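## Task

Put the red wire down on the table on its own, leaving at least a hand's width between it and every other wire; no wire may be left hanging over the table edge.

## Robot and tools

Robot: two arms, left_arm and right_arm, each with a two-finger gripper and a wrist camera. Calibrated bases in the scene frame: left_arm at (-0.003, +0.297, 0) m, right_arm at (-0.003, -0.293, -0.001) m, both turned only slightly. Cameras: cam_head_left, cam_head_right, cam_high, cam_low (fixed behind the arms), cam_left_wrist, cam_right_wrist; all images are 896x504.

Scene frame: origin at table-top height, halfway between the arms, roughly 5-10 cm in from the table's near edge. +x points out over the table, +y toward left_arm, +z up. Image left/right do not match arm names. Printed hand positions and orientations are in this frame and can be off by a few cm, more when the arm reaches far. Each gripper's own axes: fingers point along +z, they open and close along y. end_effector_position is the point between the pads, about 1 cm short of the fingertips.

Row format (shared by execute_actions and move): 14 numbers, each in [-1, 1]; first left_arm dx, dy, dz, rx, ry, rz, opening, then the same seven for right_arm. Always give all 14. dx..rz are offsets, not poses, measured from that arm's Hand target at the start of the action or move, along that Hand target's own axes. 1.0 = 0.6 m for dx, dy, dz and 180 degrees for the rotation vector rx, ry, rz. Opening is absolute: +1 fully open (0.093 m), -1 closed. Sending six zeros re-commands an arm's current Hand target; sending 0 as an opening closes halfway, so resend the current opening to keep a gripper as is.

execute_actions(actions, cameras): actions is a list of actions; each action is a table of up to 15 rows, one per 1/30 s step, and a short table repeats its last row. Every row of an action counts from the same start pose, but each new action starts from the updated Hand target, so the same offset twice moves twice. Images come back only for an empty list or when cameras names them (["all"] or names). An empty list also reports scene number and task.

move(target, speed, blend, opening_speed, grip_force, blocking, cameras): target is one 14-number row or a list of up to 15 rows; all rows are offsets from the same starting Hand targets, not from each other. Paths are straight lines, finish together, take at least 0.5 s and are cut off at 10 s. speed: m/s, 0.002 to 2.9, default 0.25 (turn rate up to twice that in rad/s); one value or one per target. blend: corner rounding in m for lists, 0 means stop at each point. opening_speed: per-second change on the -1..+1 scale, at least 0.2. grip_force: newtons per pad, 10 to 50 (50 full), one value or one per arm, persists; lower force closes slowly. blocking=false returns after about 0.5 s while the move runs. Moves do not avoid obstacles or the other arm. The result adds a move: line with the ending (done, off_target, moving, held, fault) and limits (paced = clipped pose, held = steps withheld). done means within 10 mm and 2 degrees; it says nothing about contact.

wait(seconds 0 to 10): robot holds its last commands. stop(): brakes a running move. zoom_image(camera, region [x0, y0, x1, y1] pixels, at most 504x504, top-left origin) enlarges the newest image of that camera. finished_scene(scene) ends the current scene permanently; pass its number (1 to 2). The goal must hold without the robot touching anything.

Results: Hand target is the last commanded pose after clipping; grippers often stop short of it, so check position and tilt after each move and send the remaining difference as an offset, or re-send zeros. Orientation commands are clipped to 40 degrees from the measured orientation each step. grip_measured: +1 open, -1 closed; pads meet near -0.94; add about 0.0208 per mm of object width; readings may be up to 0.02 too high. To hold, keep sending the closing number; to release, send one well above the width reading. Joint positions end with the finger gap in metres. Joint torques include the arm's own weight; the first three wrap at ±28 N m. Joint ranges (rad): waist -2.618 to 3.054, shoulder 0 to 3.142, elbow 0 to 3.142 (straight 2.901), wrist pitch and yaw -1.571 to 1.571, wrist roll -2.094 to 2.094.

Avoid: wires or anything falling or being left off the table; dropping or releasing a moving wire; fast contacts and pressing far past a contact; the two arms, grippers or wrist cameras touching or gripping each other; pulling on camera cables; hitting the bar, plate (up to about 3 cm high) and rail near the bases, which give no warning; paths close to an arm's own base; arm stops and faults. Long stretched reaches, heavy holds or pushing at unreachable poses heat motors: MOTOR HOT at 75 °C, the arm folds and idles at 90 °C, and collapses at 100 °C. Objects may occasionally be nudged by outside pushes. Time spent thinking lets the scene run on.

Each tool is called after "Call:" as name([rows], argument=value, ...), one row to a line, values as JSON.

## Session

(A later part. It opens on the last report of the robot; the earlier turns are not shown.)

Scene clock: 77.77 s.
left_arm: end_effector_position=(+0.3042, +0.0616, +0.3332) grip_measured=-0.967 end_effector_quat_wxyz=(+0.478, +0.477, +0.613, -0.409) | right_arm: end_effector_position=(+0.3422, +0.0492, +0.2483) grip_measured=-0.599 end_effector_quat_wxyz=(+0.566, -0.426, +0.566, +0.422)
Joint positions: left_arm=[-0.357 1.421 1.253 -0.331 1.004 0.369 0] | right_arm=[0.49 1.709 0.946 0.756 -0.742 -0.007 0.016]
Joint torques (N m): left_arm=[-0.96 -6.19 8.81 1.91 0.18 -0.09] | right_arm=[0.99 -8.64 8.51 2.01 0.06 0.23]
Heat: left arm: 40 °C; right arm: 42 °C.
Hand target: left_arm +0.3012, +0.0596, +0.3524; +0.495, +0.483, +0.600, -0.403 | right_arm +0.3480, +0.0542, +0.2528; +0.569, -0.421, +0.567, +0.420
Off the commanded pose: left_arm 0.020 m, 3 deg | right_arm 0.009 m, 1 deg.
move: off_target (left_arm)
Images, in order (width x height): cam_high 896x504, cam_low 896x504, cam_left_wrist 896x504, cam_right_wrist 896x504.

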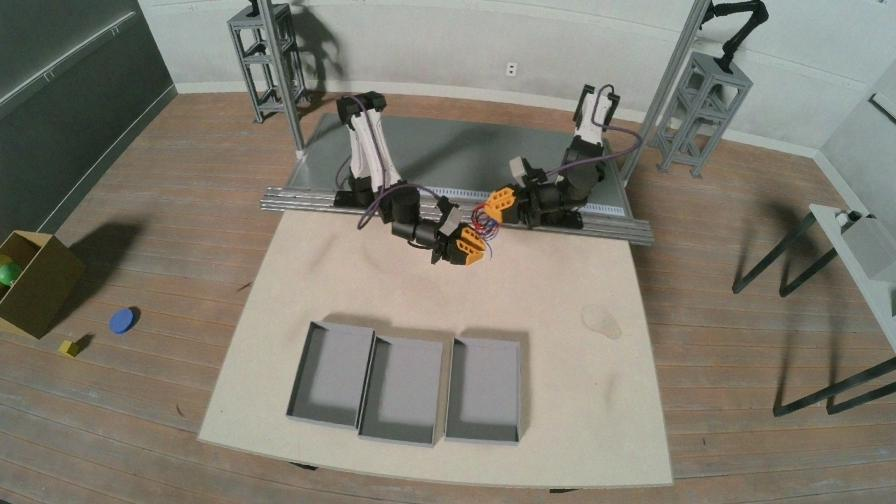

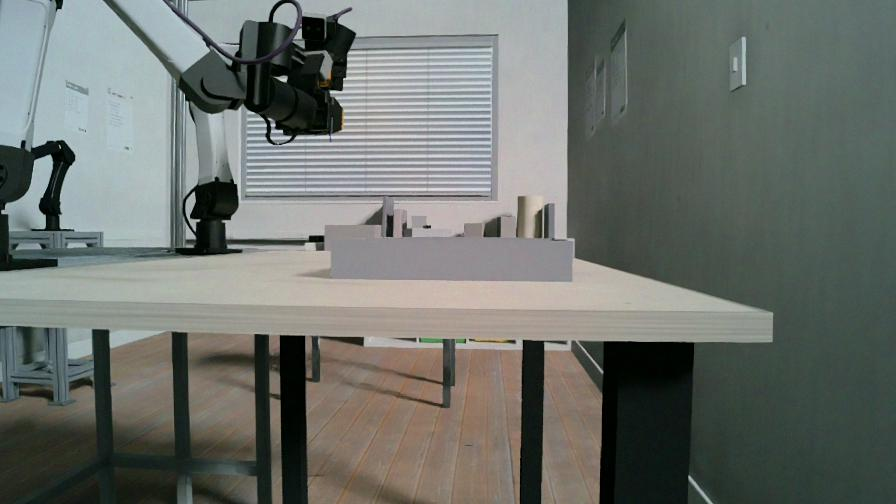

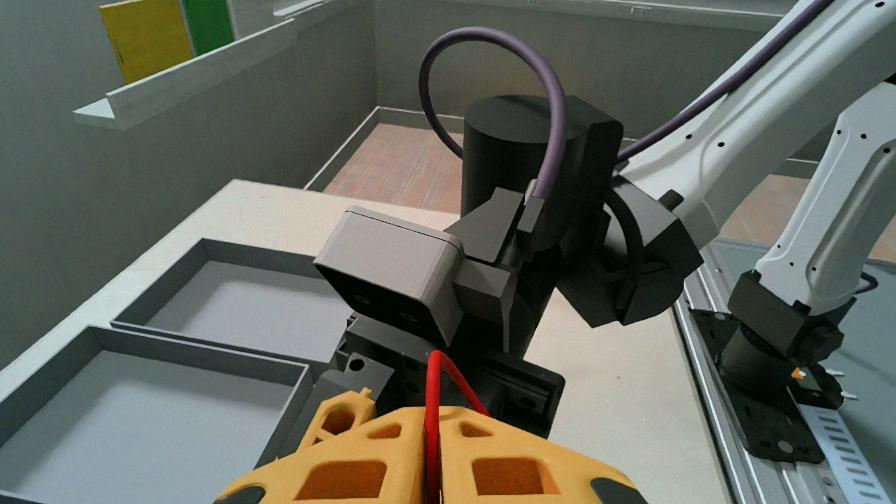

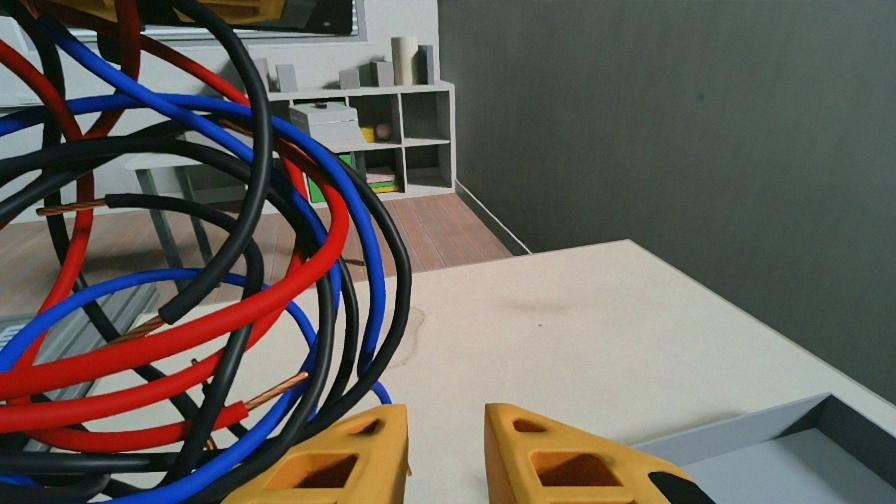

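Call:
move([
  [0,0,0,0,0,0,-1,0,0,-0.045,0,0,0,-0.5],
  [0,0,0,0,0,0,-1,0,0.03,-0.045,0,0,0,-0.5],
  [0,0,0,0,0,0,-1,0,0.03,0.01,0,0,0,-0.5],
], speed=0.1, cameras=["cam_right_wrist","cam_low"])

Call:
zoom_image(camera="cam_low", region=[270, 20, 390, 160])

Scene clock: 83.83 s.
left_arm: end_effector_position=(+0.3042, +0.0616, +0.3332) grip_measured=-0.967 end_effector_quat_wxyz=(+0.478, +0.477, +0.613, -0.409) | right_arm: end_effector_position=(+0.3263, +0.0603, +0.2455) grip_measured=-0.501 end_effector_quat_wxyz=(+0.562, -0.427, +0.569, +0.422)
Joint positions: left_arm=[-0.357 1.421 1.253 -0.331 1.004 0.369 0] | right_arm=[0.542 1.685 0.915 0.754 -0.694 -0.007 0.021]
Joint torques (N m): left_arm=[-0.98 -6.2 8.75 1.94 0.19 -0.1] | right_arm=[0.83 -8.7 8.84 2.01 0.14 0.17]
Heat: left arm: 40 °C; right arm: 44 °C.
Hand target: left_arm +0.3012, +0.0596, +0.3524; +0.495, +0.483, +0.600, -0.403 | right_arm +0.3325, +0.0652, +0.2528; +0.569, -0.421, +0.567, +0.421
Off the commanded pose: left_arm 0.020 m, 3 deg | right_arm 0.011 m, 1 deg.
move: off_target (left_arm, right_arm)
Images, in order (width x height): cam_low 896x504, cam_right_wrist 896x504.

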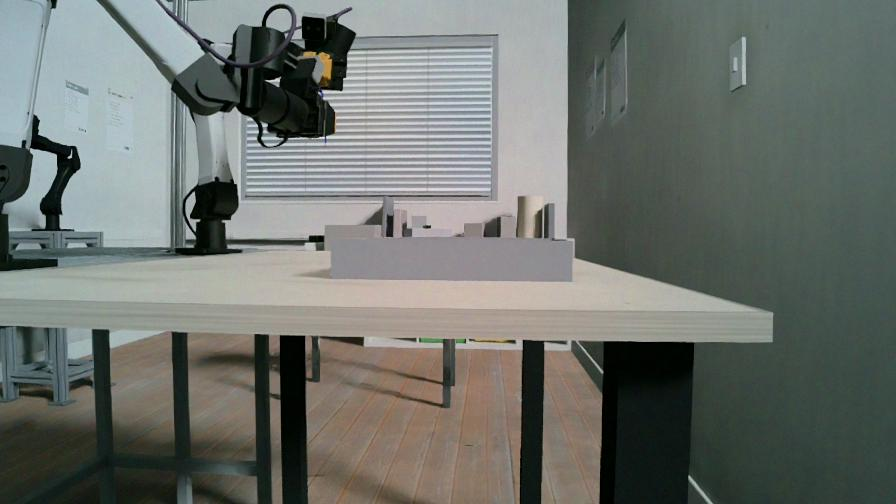

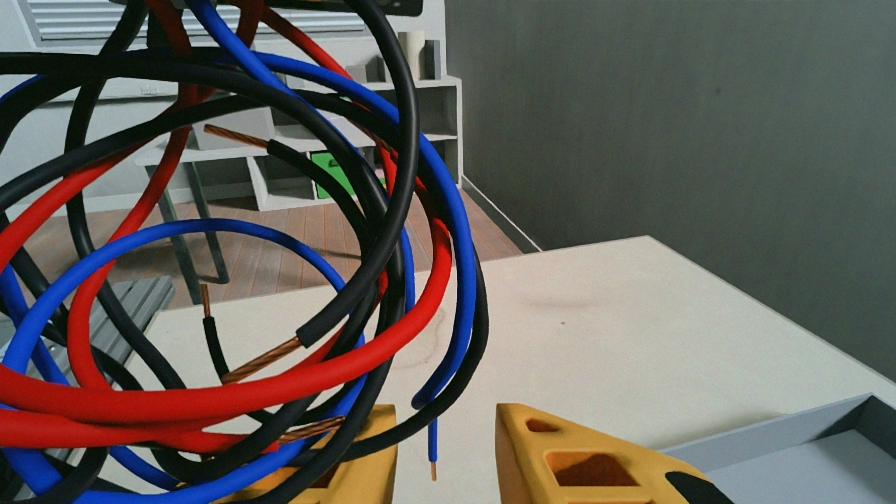

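Scaled by 3.600 from the camera's 896x504 image, which has a finer 1280x720 frame.

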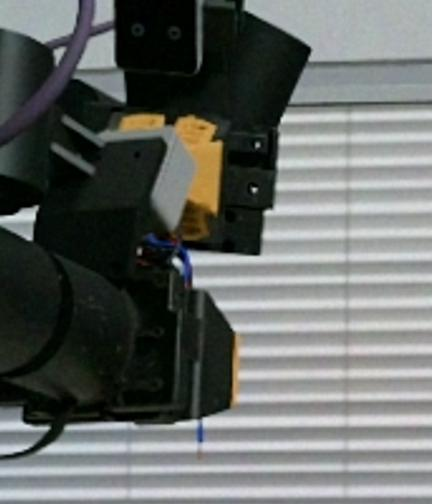

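Call:
move(target=[0,0,0,0,0,0,-1,0,0.005,0.033,0,0,0,-0.5], speed=0.08, cameras=["cam_right_wrist","cam_low"])

Call:
zoom_image(camera="cam_low", region=[270, 20, 390, 160])

Call:
zoom_image(camera="cam_right_wrist", region=[280, 180, 604, 504])

Scene clock: 90.67 s.
left_arm: end_effector_position=(+0.3042, +0.0616, +0.3332) grip_measured=-0.967 end_effector_quat_wxyz=(+0.478, +0.477, +0.613, -0.409) | right_arm: end_effector_position=(+0.3308, +0.0784, +0.2439) grip_measured=-0.501 end_effector_quat_wxyz=(+0.561, -0.425, +0.572, +0.421)
Joint positions: left_arm=[-0.357 1.421 1.253 -0.331 1.004 0.369 0] | right_arm=[0.579 1.734 0.97 0.742 -0.651 -0.007 0.021]
Joint torques (N m): left_arm=[-0.94 -6.16 8.83 1.93 0.19 -0.1] | right_arm=[1.46 -9.07 8.75 2.09 0.11 0.19]
Motor temperatures (°C): left_arm=[26 37 40 36 28 25 27] | right_arm=[27 45 40 35 27 24 29]
Heat: left arm: 40 °C; right arm: 45 °C.
Hand target: left_arm +0.3012, +0.0596, +0.3524; +0.495, +0.483, +0.600, -0.403 | right_arm +0.3354, +0.0849, +0.2526; +0.569, -0.421, +0.567, +0.420
Off the commanded pose: left_arm 0.020 m, 3 deg | right_arm 0.012 m, 1 deg.
move: off_target (left_arm, right_arm)
Images, in order (width x height): cam_low 896x504, cam_right_wrist 896x504.

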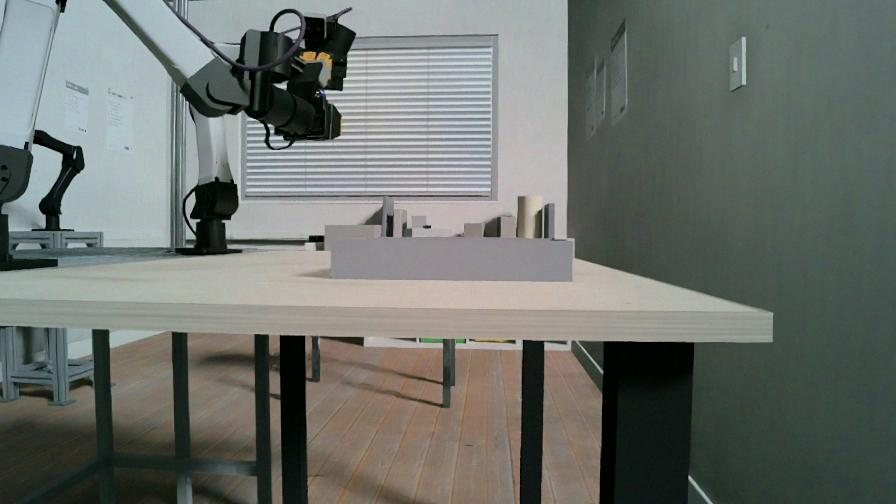

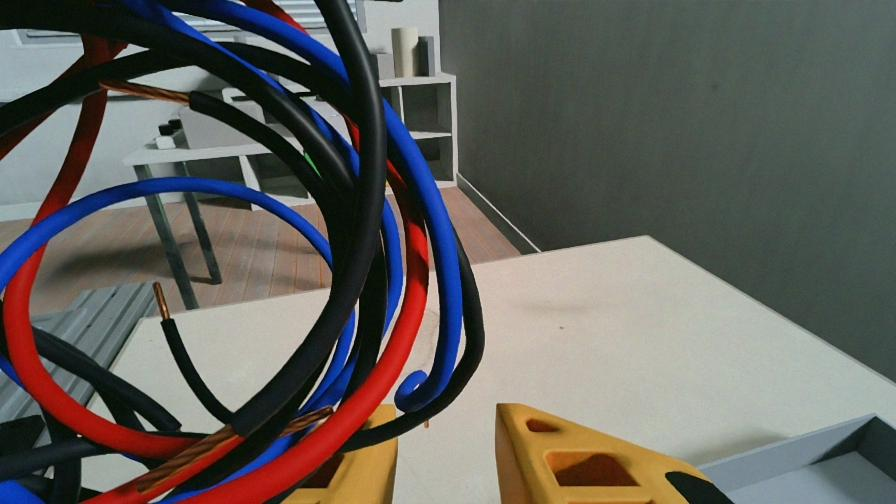

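Scaled by 3.600 from the camera's 896x504 image, which has a finer 1280x720 frame.

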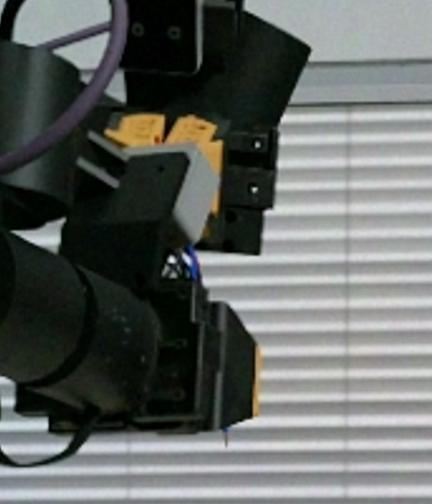

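Scaled by 1.556 from the camera's 896x504 image, which has a finer 1280x720 frame.

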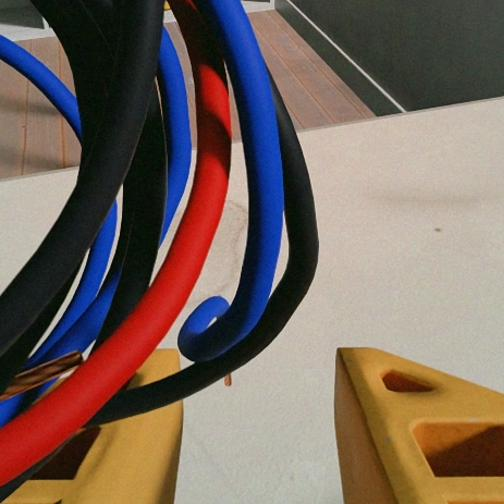

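Call:
move(target=[0,0,0,0,0,0,-1,0,0,0,0,0,0,-1], opening_speed=0.5, cameras=["cam_right_wrist","cam_low"])

Call:
zoom_image(camera="cam_low", region=[270, 20, 390, 160])

Call:
zoom_image(camera="cam_right_wrist", region=[280, 180, 604, 504])

Scene clock: 97.93 s.
left_arm: end_effector_position=(+0.3042, +0.0616, +0.3332) grip_measured=-0.967 end_effector_quat_wxyz=(+0.478, +0.477, +0.613, -0.409) | right_arm: end_effector_position=(+0.3312, +0.0782, +0.2439) grip_measured=-0.992 end_effector_quat_wxyz=(+0.562, -0.425, +0.572, +0.420)
Joint positions: left_arm=[-0.357 1.421 1.253 -0.331 1.004 0.369 0] | right_arm=[0.579 1.734 0.97 0.742 -0.649 -0.007 0]
Joint torques (N m): left_arm=[-0.88 -6.19 8.79 1.94 0.2 -0.11] | right_arm=[1.16 -9.28 8.98 2.04 0.14 0.26]
Heat: left arm: 40 °C; right arm: 45 °C.
Hand target: left_arm +0.3012, +0.0596, +0.3524; +0.495, +0.483, +0.600, -0.403 | right_arm +0.3355, +0.0849, +0.2527; +0.569, -0.421, +0.567, +0.420
Off the commanded pose: left_arm 0.020 m, 3 deg | right_arm 0.012 m, 1 deg.
move: off_target (left_arm, right_arm)
Images, in order (width x height): cam_low 896x504, cam_right_wrist 896x504.

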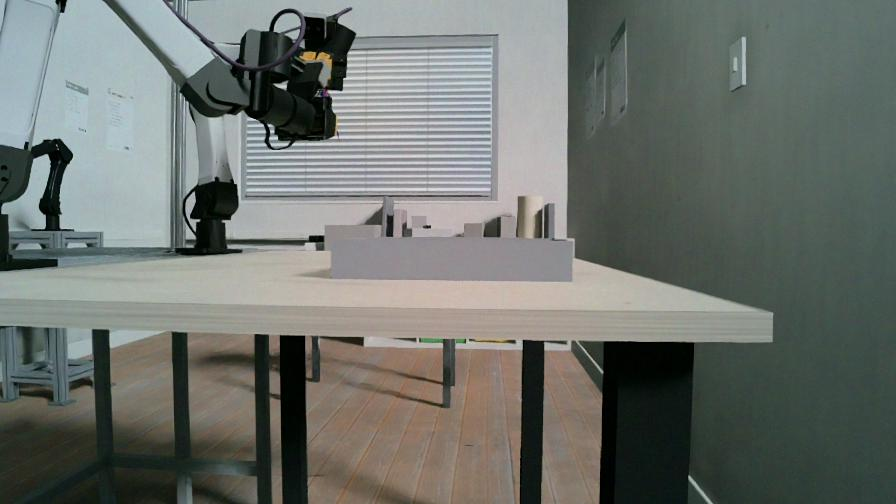

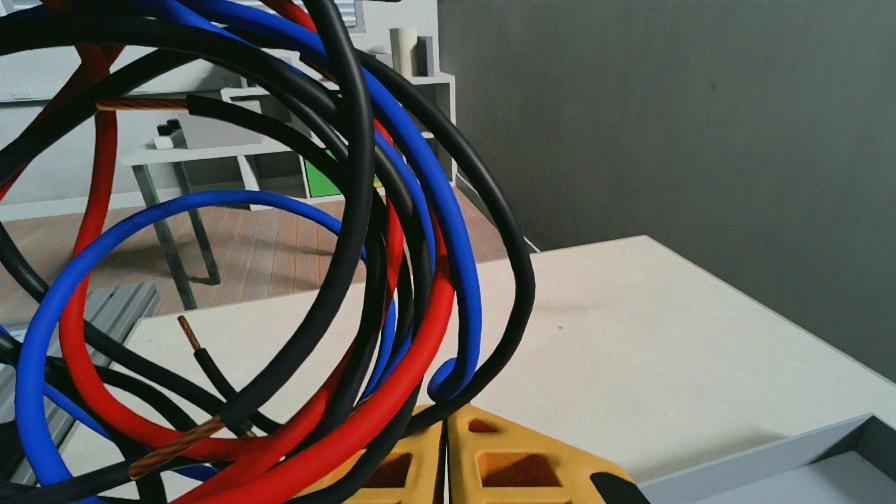

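Scaled by 3.600 from the camera's 896x504 image, which has a finer 1280x720 frame.

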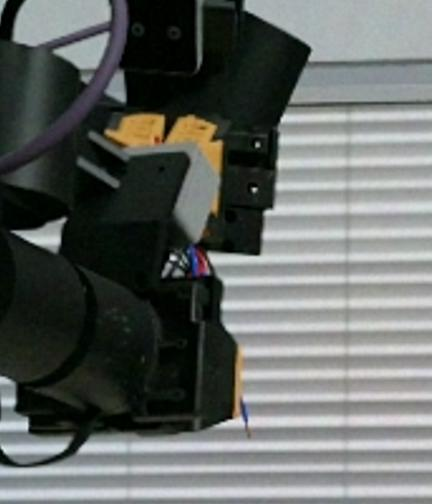

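Scaled by 1.556 from the camera's 896x504 image, which has a finer 1280x720 frame.

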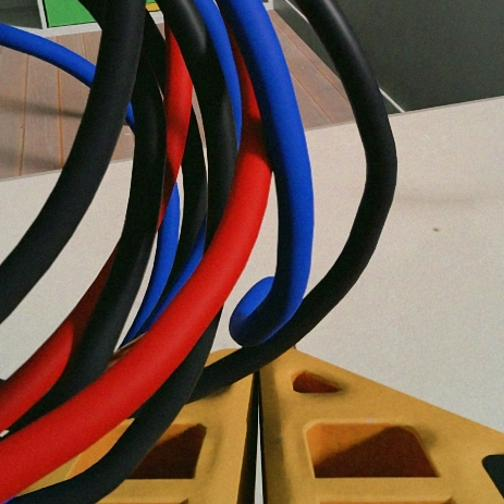

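Call:
move(target=[0,0,0,0,0,0,-1,0.08,0,-0.02,0,0,0,-1], speed=0.08, cameras=["cam_right_wrist","cam_low"])

Call:
zoom_image(camera="cam_low", region=[270, 20, 390, 200])

Call:
zoom_image(camera="cam_right_wrist", region=[200, 0, 704, 504])

Scene clock: 104.83 s.
left_arm: end_effector_position=(+0.3042, +0.0616, +0.3331) grip_measured=-0.967 end_effector_quat_wxyz=(+0.478, +0.477, +0.614, -0.409) | right_arm: end_effector_position=(+0.3312, +0.0757, +0.2162) grip_measured=-0.992 end_effector_quat_wxyz=(+0.578, -0.424, +0.557, +0.419)
Joint positions: left_arm=[-0.357 1.421 1.253 -0.331 1.004 0.369 0] | right_arm=[0.574 1.814 0.891 0.945 -0.649 -0.007 0]
Joint torques (N m): left_arm=[-0.95 -6.13 8.79 1.93 0.19 -0.1] | right_arm=[-0.43 -9.16 4.33 2.12 -0.1 0.21]
Heat: left arm: 41 °C; right arm: 45 °C.
Hand target: left_arm +0.3012, +0.0596, +0.3524; +0.495, +0.483, +0.600, -0.403 | right_arm +0.3321, +0.0734, +0.2048; +0.569, -0.421, +0.567, +0.420
Off the commanded pose: left_arm 0.020 m, 3 deg | right_arm 0.012 m, 2 deg.
move: off_target (left_arm, right_arm)
Images, in order (width x height): cam_low 896x504, cam_right_wrist 896x504.

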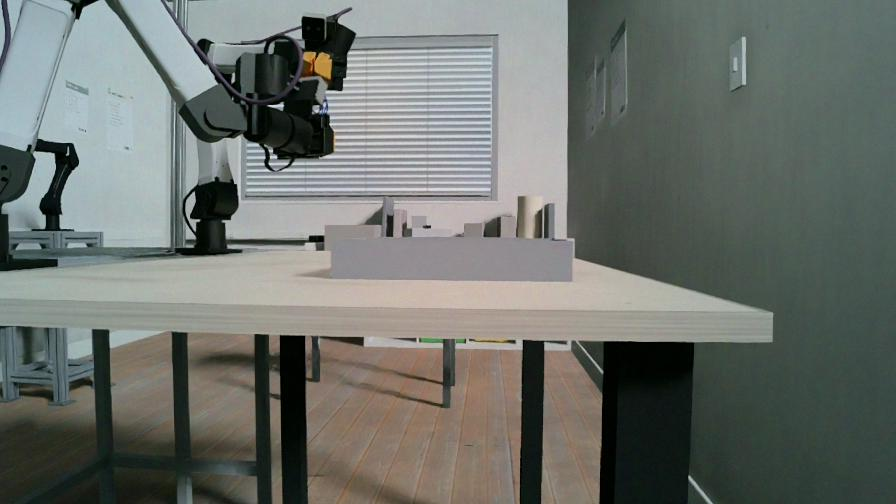

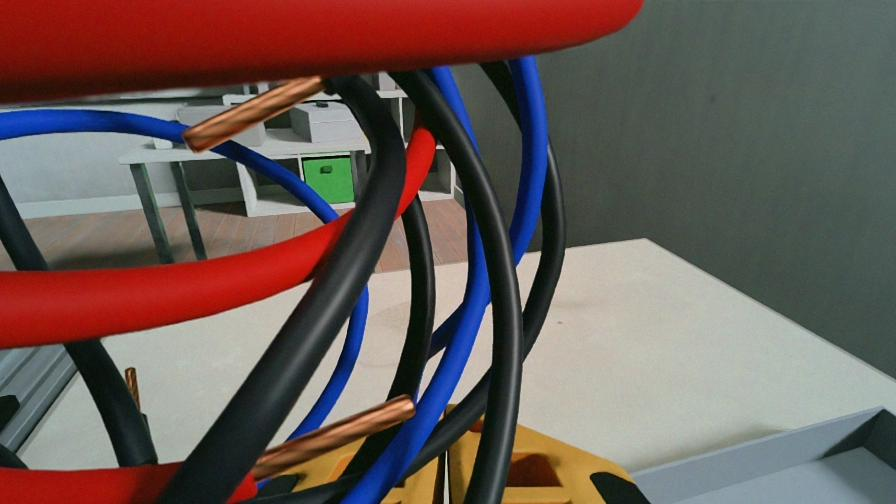

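Scaled by 2.800 from the camera's 896x504 image, which has a finer 1280x720 frame.

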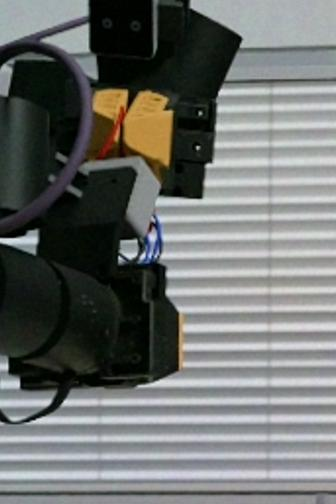

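Scaled by 1.000.

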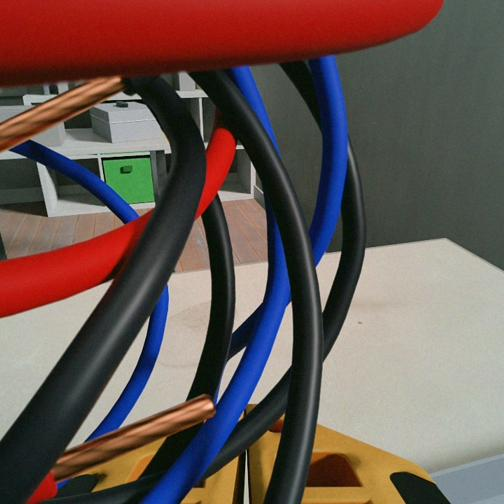

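Call:
move(target=[0,0,0,0,0,0,-1,0.06,0,-0.15,0,0,0,-1], speed=0.08, cameras=["cam_right_wrist","cam_low","cam_head_left","cam_high"])

Call:
zoom_image(camera="cam_low", region=[270, 20, 390, 200])

Call:
zoom_image(camera="cam_head_left", region=[350, 100, 510, 220])

Call:
zoom_image(camera="cam_high", region=[400, 170, 540, 290])

Scene clock: 110.83 s.
left_arm: end_effector_position=(+0.3042, +0.0616, +0.3331) grip_measured=-0.967 end_effector_quat_wxyz=(+0.478, +0.477, +0.614, -0.409) | right_arm: end_effector_position=(+0.3103, -0.0093, +0.1617) grip_measured=-0.992 end_effector_quat_wxyz=(+0.565, -0.420, +0.574, +0.418)
Joint positions: left_arm=[-0.357 1.421 1.253 -0.331 1.004 0.369 0] | right_arm=[0.382 1.774 0.568 1.186 -0.833 -0.007 0]
Joint torques (N m): left_arm=[-0.95 -6.16 8.84 1.94 0.18 -0.11] | right_arm=[-0.4 -11.08 3.43 2 -0.12 0.26]
Heat: left arm: 41 °C; right arm: 46 °C.
Hand target: left_arm +0.3012, +0.0596, +0.3524; +0.495, +0.483, +0.600, -0.403 | right_arm +0.3060, -0.0126, +0.1686; +0.569, -0.421, +0.567, +0.420
Off the commanded pose: left_arm 0.020 m, 3 deg | right_arm 0.009 m, 1 deg.
move: off_target (left_arm)
Images, in order (width x height): cam_head_left 896x504, cam_high 896x504, cam_low 896x504, cam_right_wrist 896x504.

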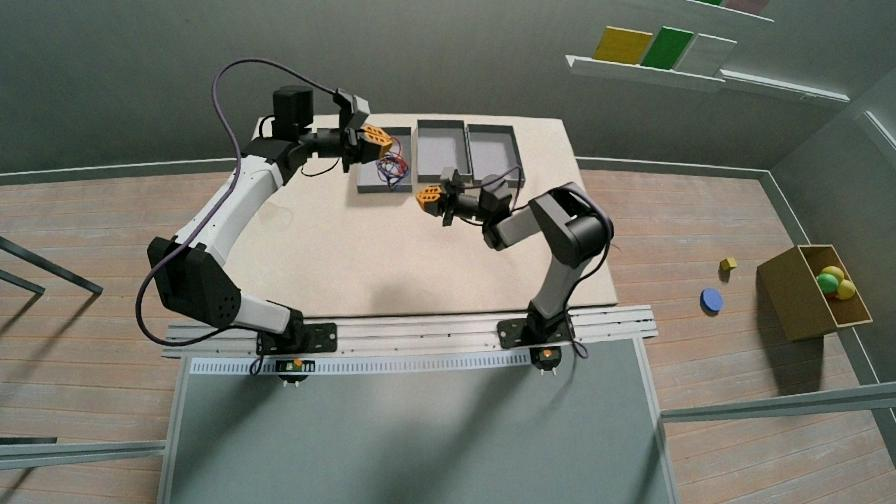

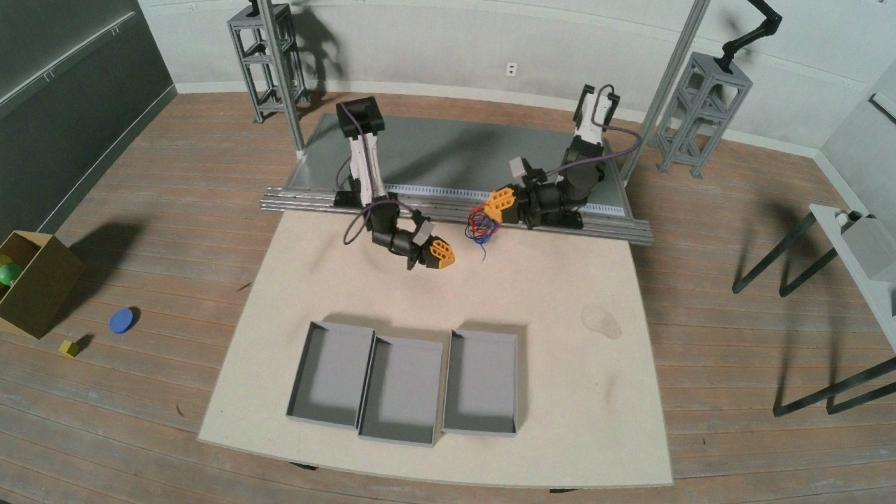

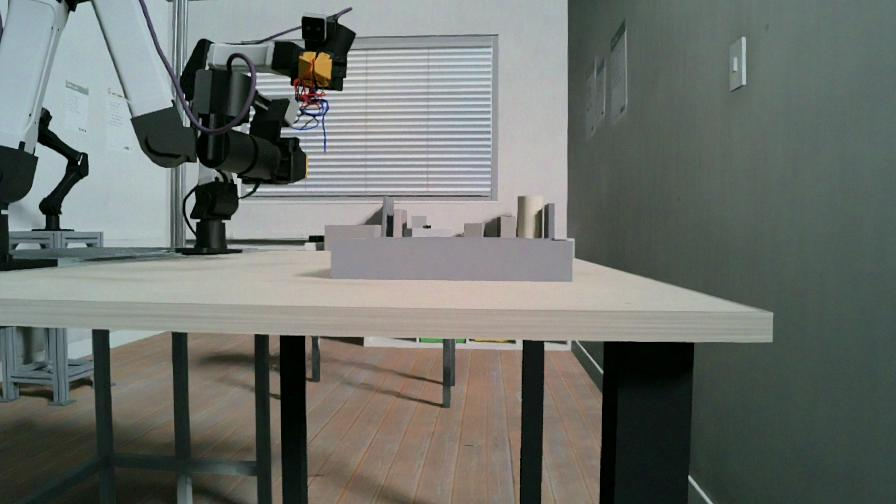

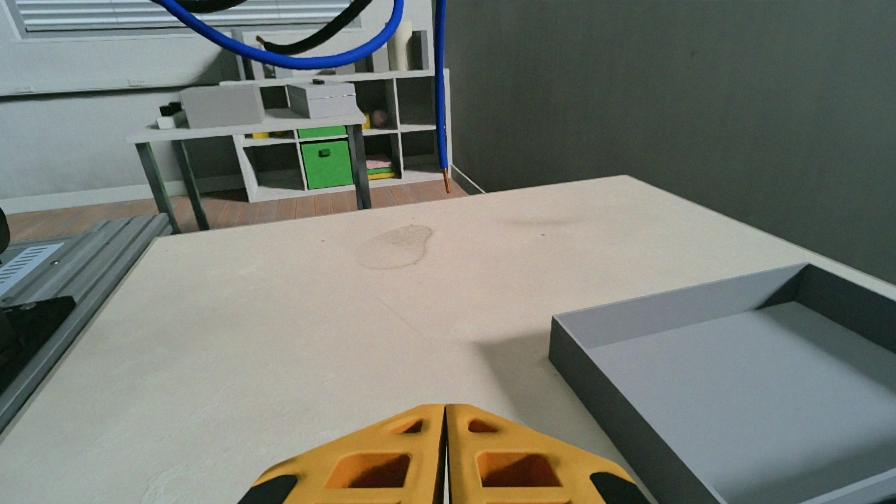

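Scaled by 2.800 from the camera's 896x504 image, which has a finer 1280x720 frame.

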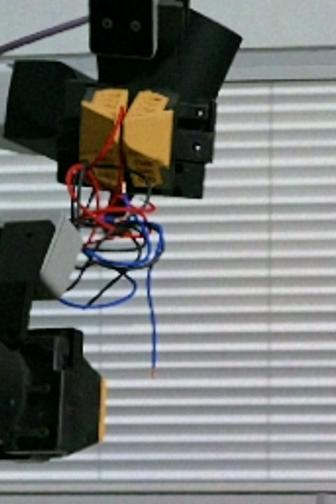

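Scaled by 3.150 from the camera's 896x504 image, which has a finer 1280x720 frame.

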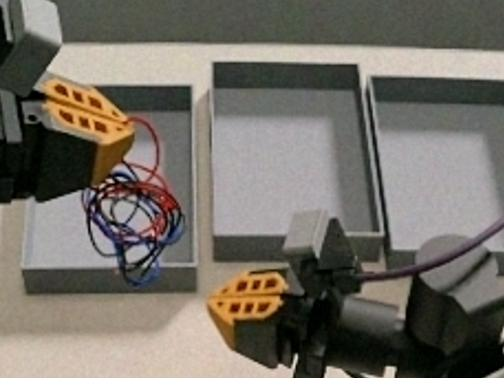

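Scaled by 3.600 from the camera's 896x504 image, which has a finer 1280x720 frame.

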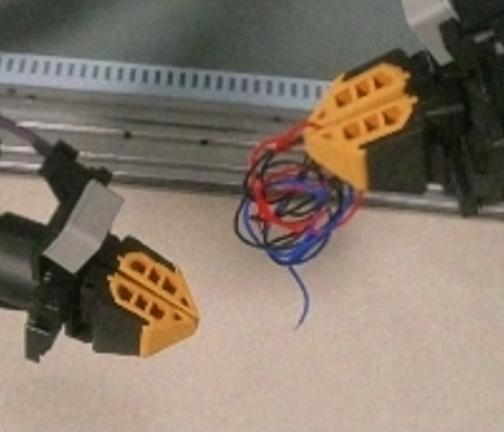

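Call:
move([
  [0,0,0,0,0,0,-1,-0.065,0.01,0,0,0,0,-0.1],
  [0,0,0,0,0,0,-1,-0.068,0.01,0.08,0,0,0,-0.1],
], speed=0.1, cameras=["cam_right_wrist","cam_low","cam_high"])

Call:
zoom_image(camera="cam_low", region=[270, 20, 390, 200])

Call:
zoom_image(camera="cam_high", region=[400, 170, 540, 290])

Scene clock: 126.80 s.
left_arm: end_effector_position=(+0.3042, +0.0616, +0.3331) grip_measured=-0.967 end_effector_quat_wxyz=(+0.478, +0.477, +0.614, -0.409) | right_arm: end_effector_position=(+0.3074, +0.0309, +0.2079) grip_measured=-0.101 end_effector_quat_wxyz=(+0.567, -0.426, +0.563, +0.423)
Joint positions: left_arm=[-0.357 1.421 1.253 -0.331 1.004 0.369 0] | right_arm=[0.497 1.679 0.705 0.975 -0.739 -0.003 0.04]
Joint torques (N m): left_arm=[-0.9 -6.16 8.83 1.93 0.2 -0.11] | right_arm=[0.62 -7.36 7.56 1.95 0.11 0.19]
Heat: left arm: 41 °C; right arm: 48 °C.
Hand target: left_arm +0.3012, +0.0596, +0.3524; +0.495, +0.483, +0.600, -0.403 | right_arm +0.3140, +0.0351, +0.2095; +0.569, -0.421, +0.567, +0.421
Off the commanded pose: left_arm 0.020 m, 3 deg | right_arm 0.008 m, 1 deg.
move: off_target (left_arm)
Images, in order (width x height): cam_high 896x504, cam_low 896x504, cam_right_wrist 896x504.

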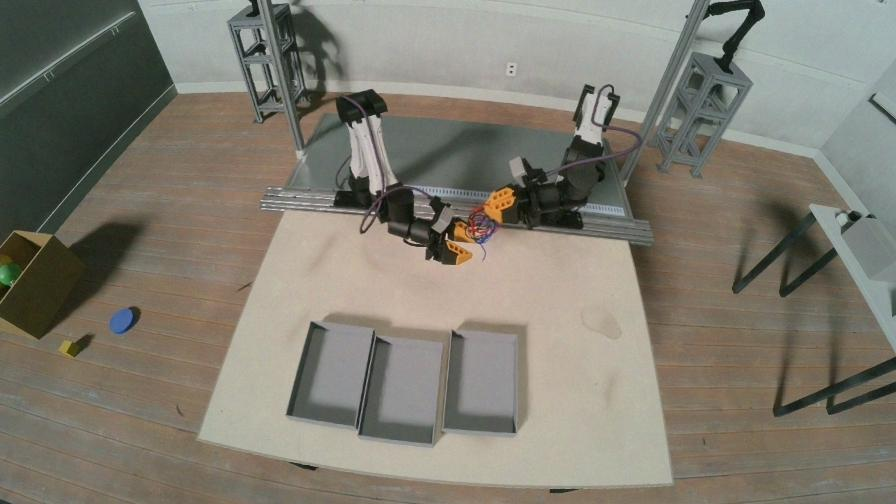

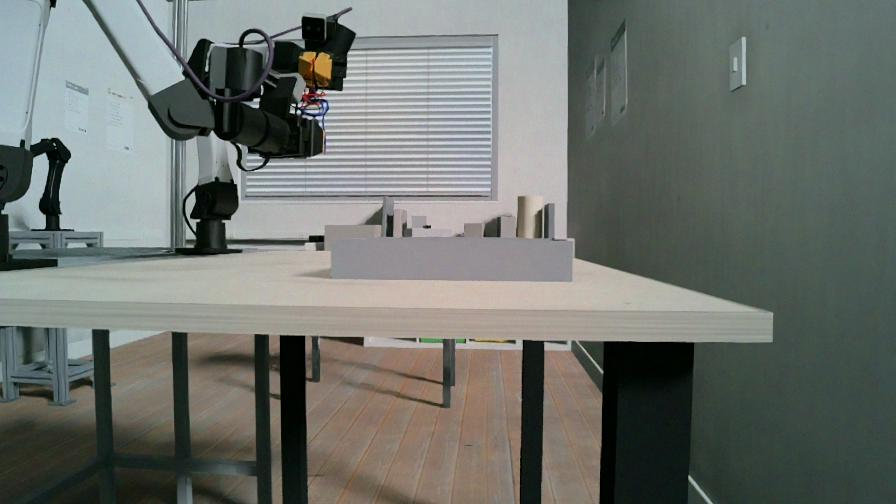

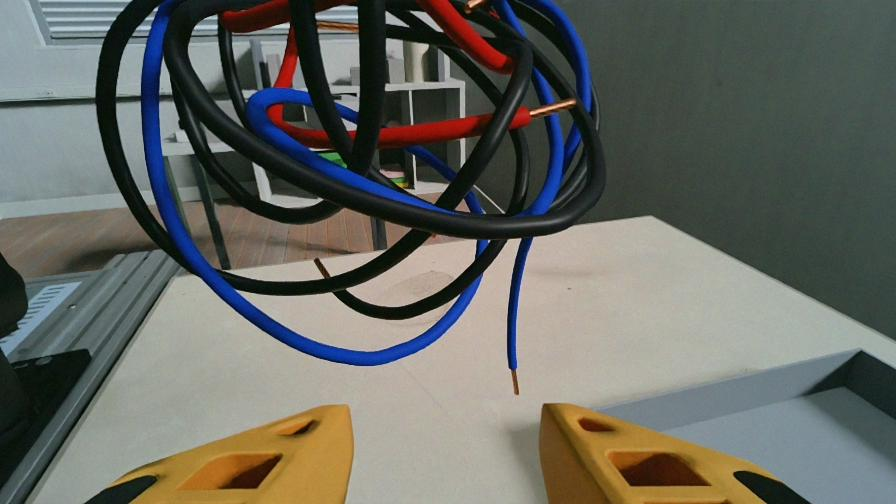

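Scaled by 2.800 from the camera's 896x504 image, which has a finer 1280x720 frame.

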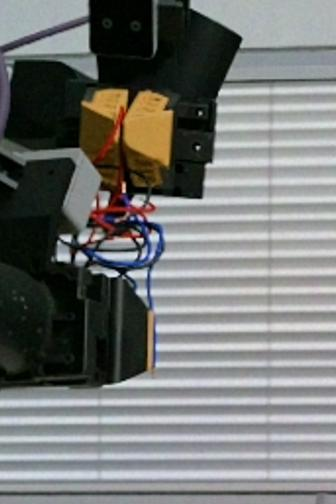

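Scaled by 3.600 from the camera's 896x504 image, which has a finer 1280x720 frame.

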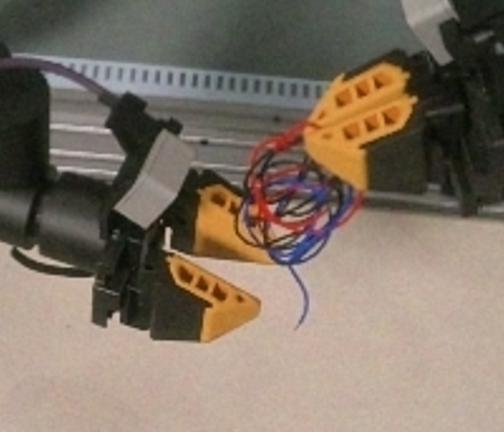

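Call:
move([
  [0,0,0,0,0,0,-1,-0.017,-0.038,0,0,0,0,-0.42],
  [0,0,0,0,0,0,-1,-0.017,-0.038,0.055,0,0,0,-0.42],
], speed=0.08, cameras=["cam_right_wrist","cam_low","cam_high"])

Call:
zoom_image(camera="cam_low", region=[270, 20, 390, 200])

Call:
zoom_image(camera="cam_high", region=[400, 170, 540, 290])

Scene clock: 138.23 s.
left_arm: end_effector_position=(+0.3042, +0.0616, +0.3331) grip_measured=-0.967 end_effector_quat_wxyz=(+0.478, +0.477, +0.614, -0.409) | right_arm: end_effector_position=(+0.3390, +0.0555, +0.2189) grip_measured=-0.419 end_effector_quat_wxyz=(+0.568, -0.426, +0.563, +0.423)
Joint positions: left_arm=[-0.357 1.421 1.253 -0.331 1.004 0.369 0] | right_arm=[0.51 1.783 0.888 0.898 -0.726 -0.003 0.025]
Joint torques (N m): left_arm=[-0.98 -6.17 8.8 1.94 0.19 -0.1] | right_arm=[0.87 -8.68 7.88 1.87 0.11 0.18]
Heat: left arm: 42 °C; right arm: 48 °C.
Hand target: left_arm +0.3012, +0.0596, +0.3524; +0.495, +0.483, +0.600, -0.403 | right_arm +0.3455, +0.0600, +0.2196; +0.569, -0.421, +0.567, +0.421
Off the commanded pose: left_arm 0.020 m, 3 deg | right_arm 0.008 m, 1 deg.
move: off_target (left_arm)
Images, in order (width x height): cam_high 896x504, cam_low 896x504, cam_right_wrist 896x504.

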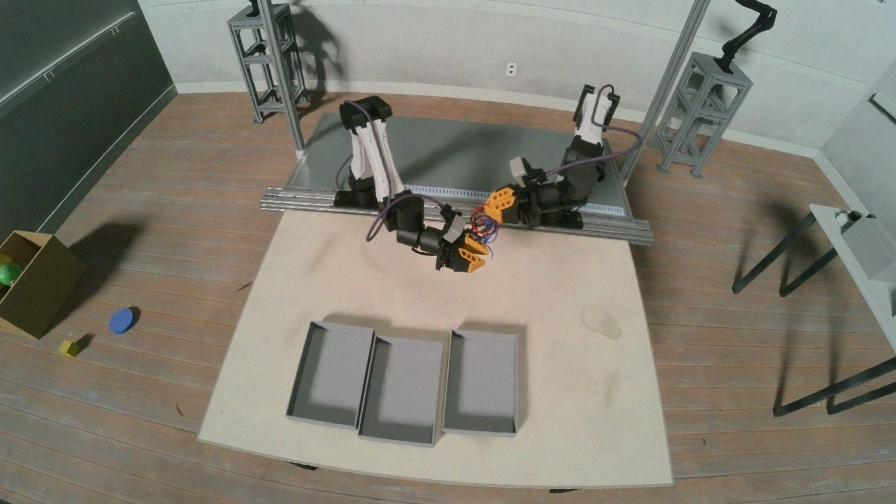

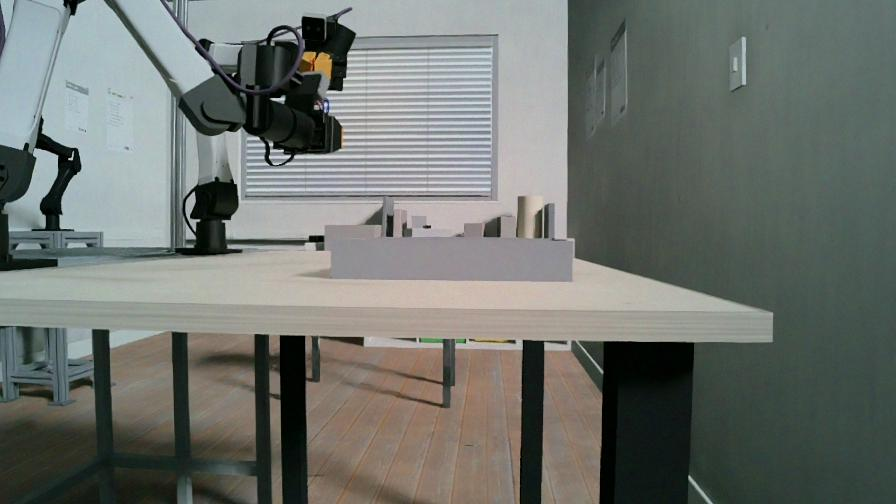

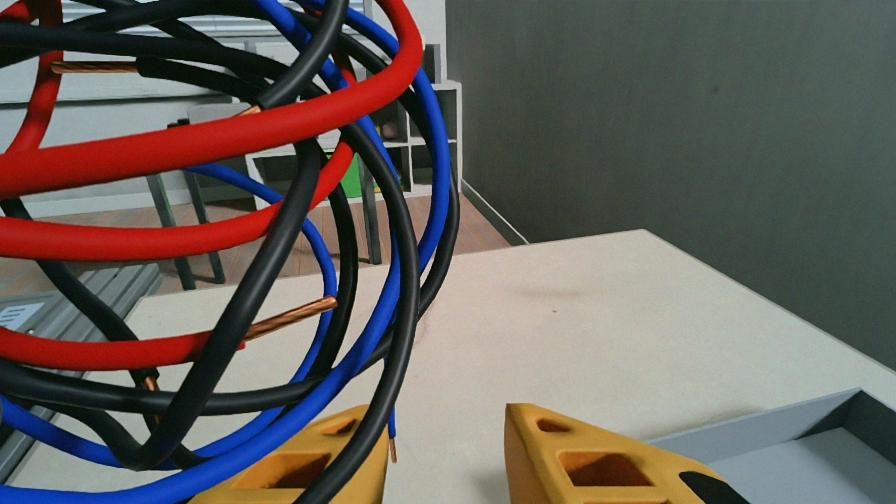

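Scaled by 2.800 from the camera's 896x504 image, which has a finer 1280x720 frame.

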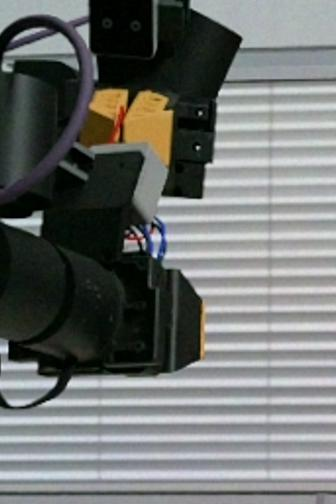

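Scaled by 3.600 from the camera's 896x504 image, which has a finer 1280x720 frame.

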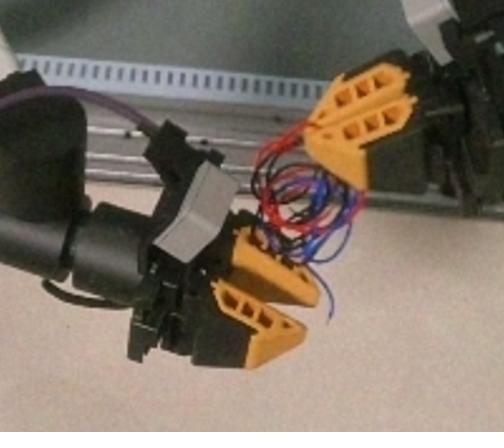

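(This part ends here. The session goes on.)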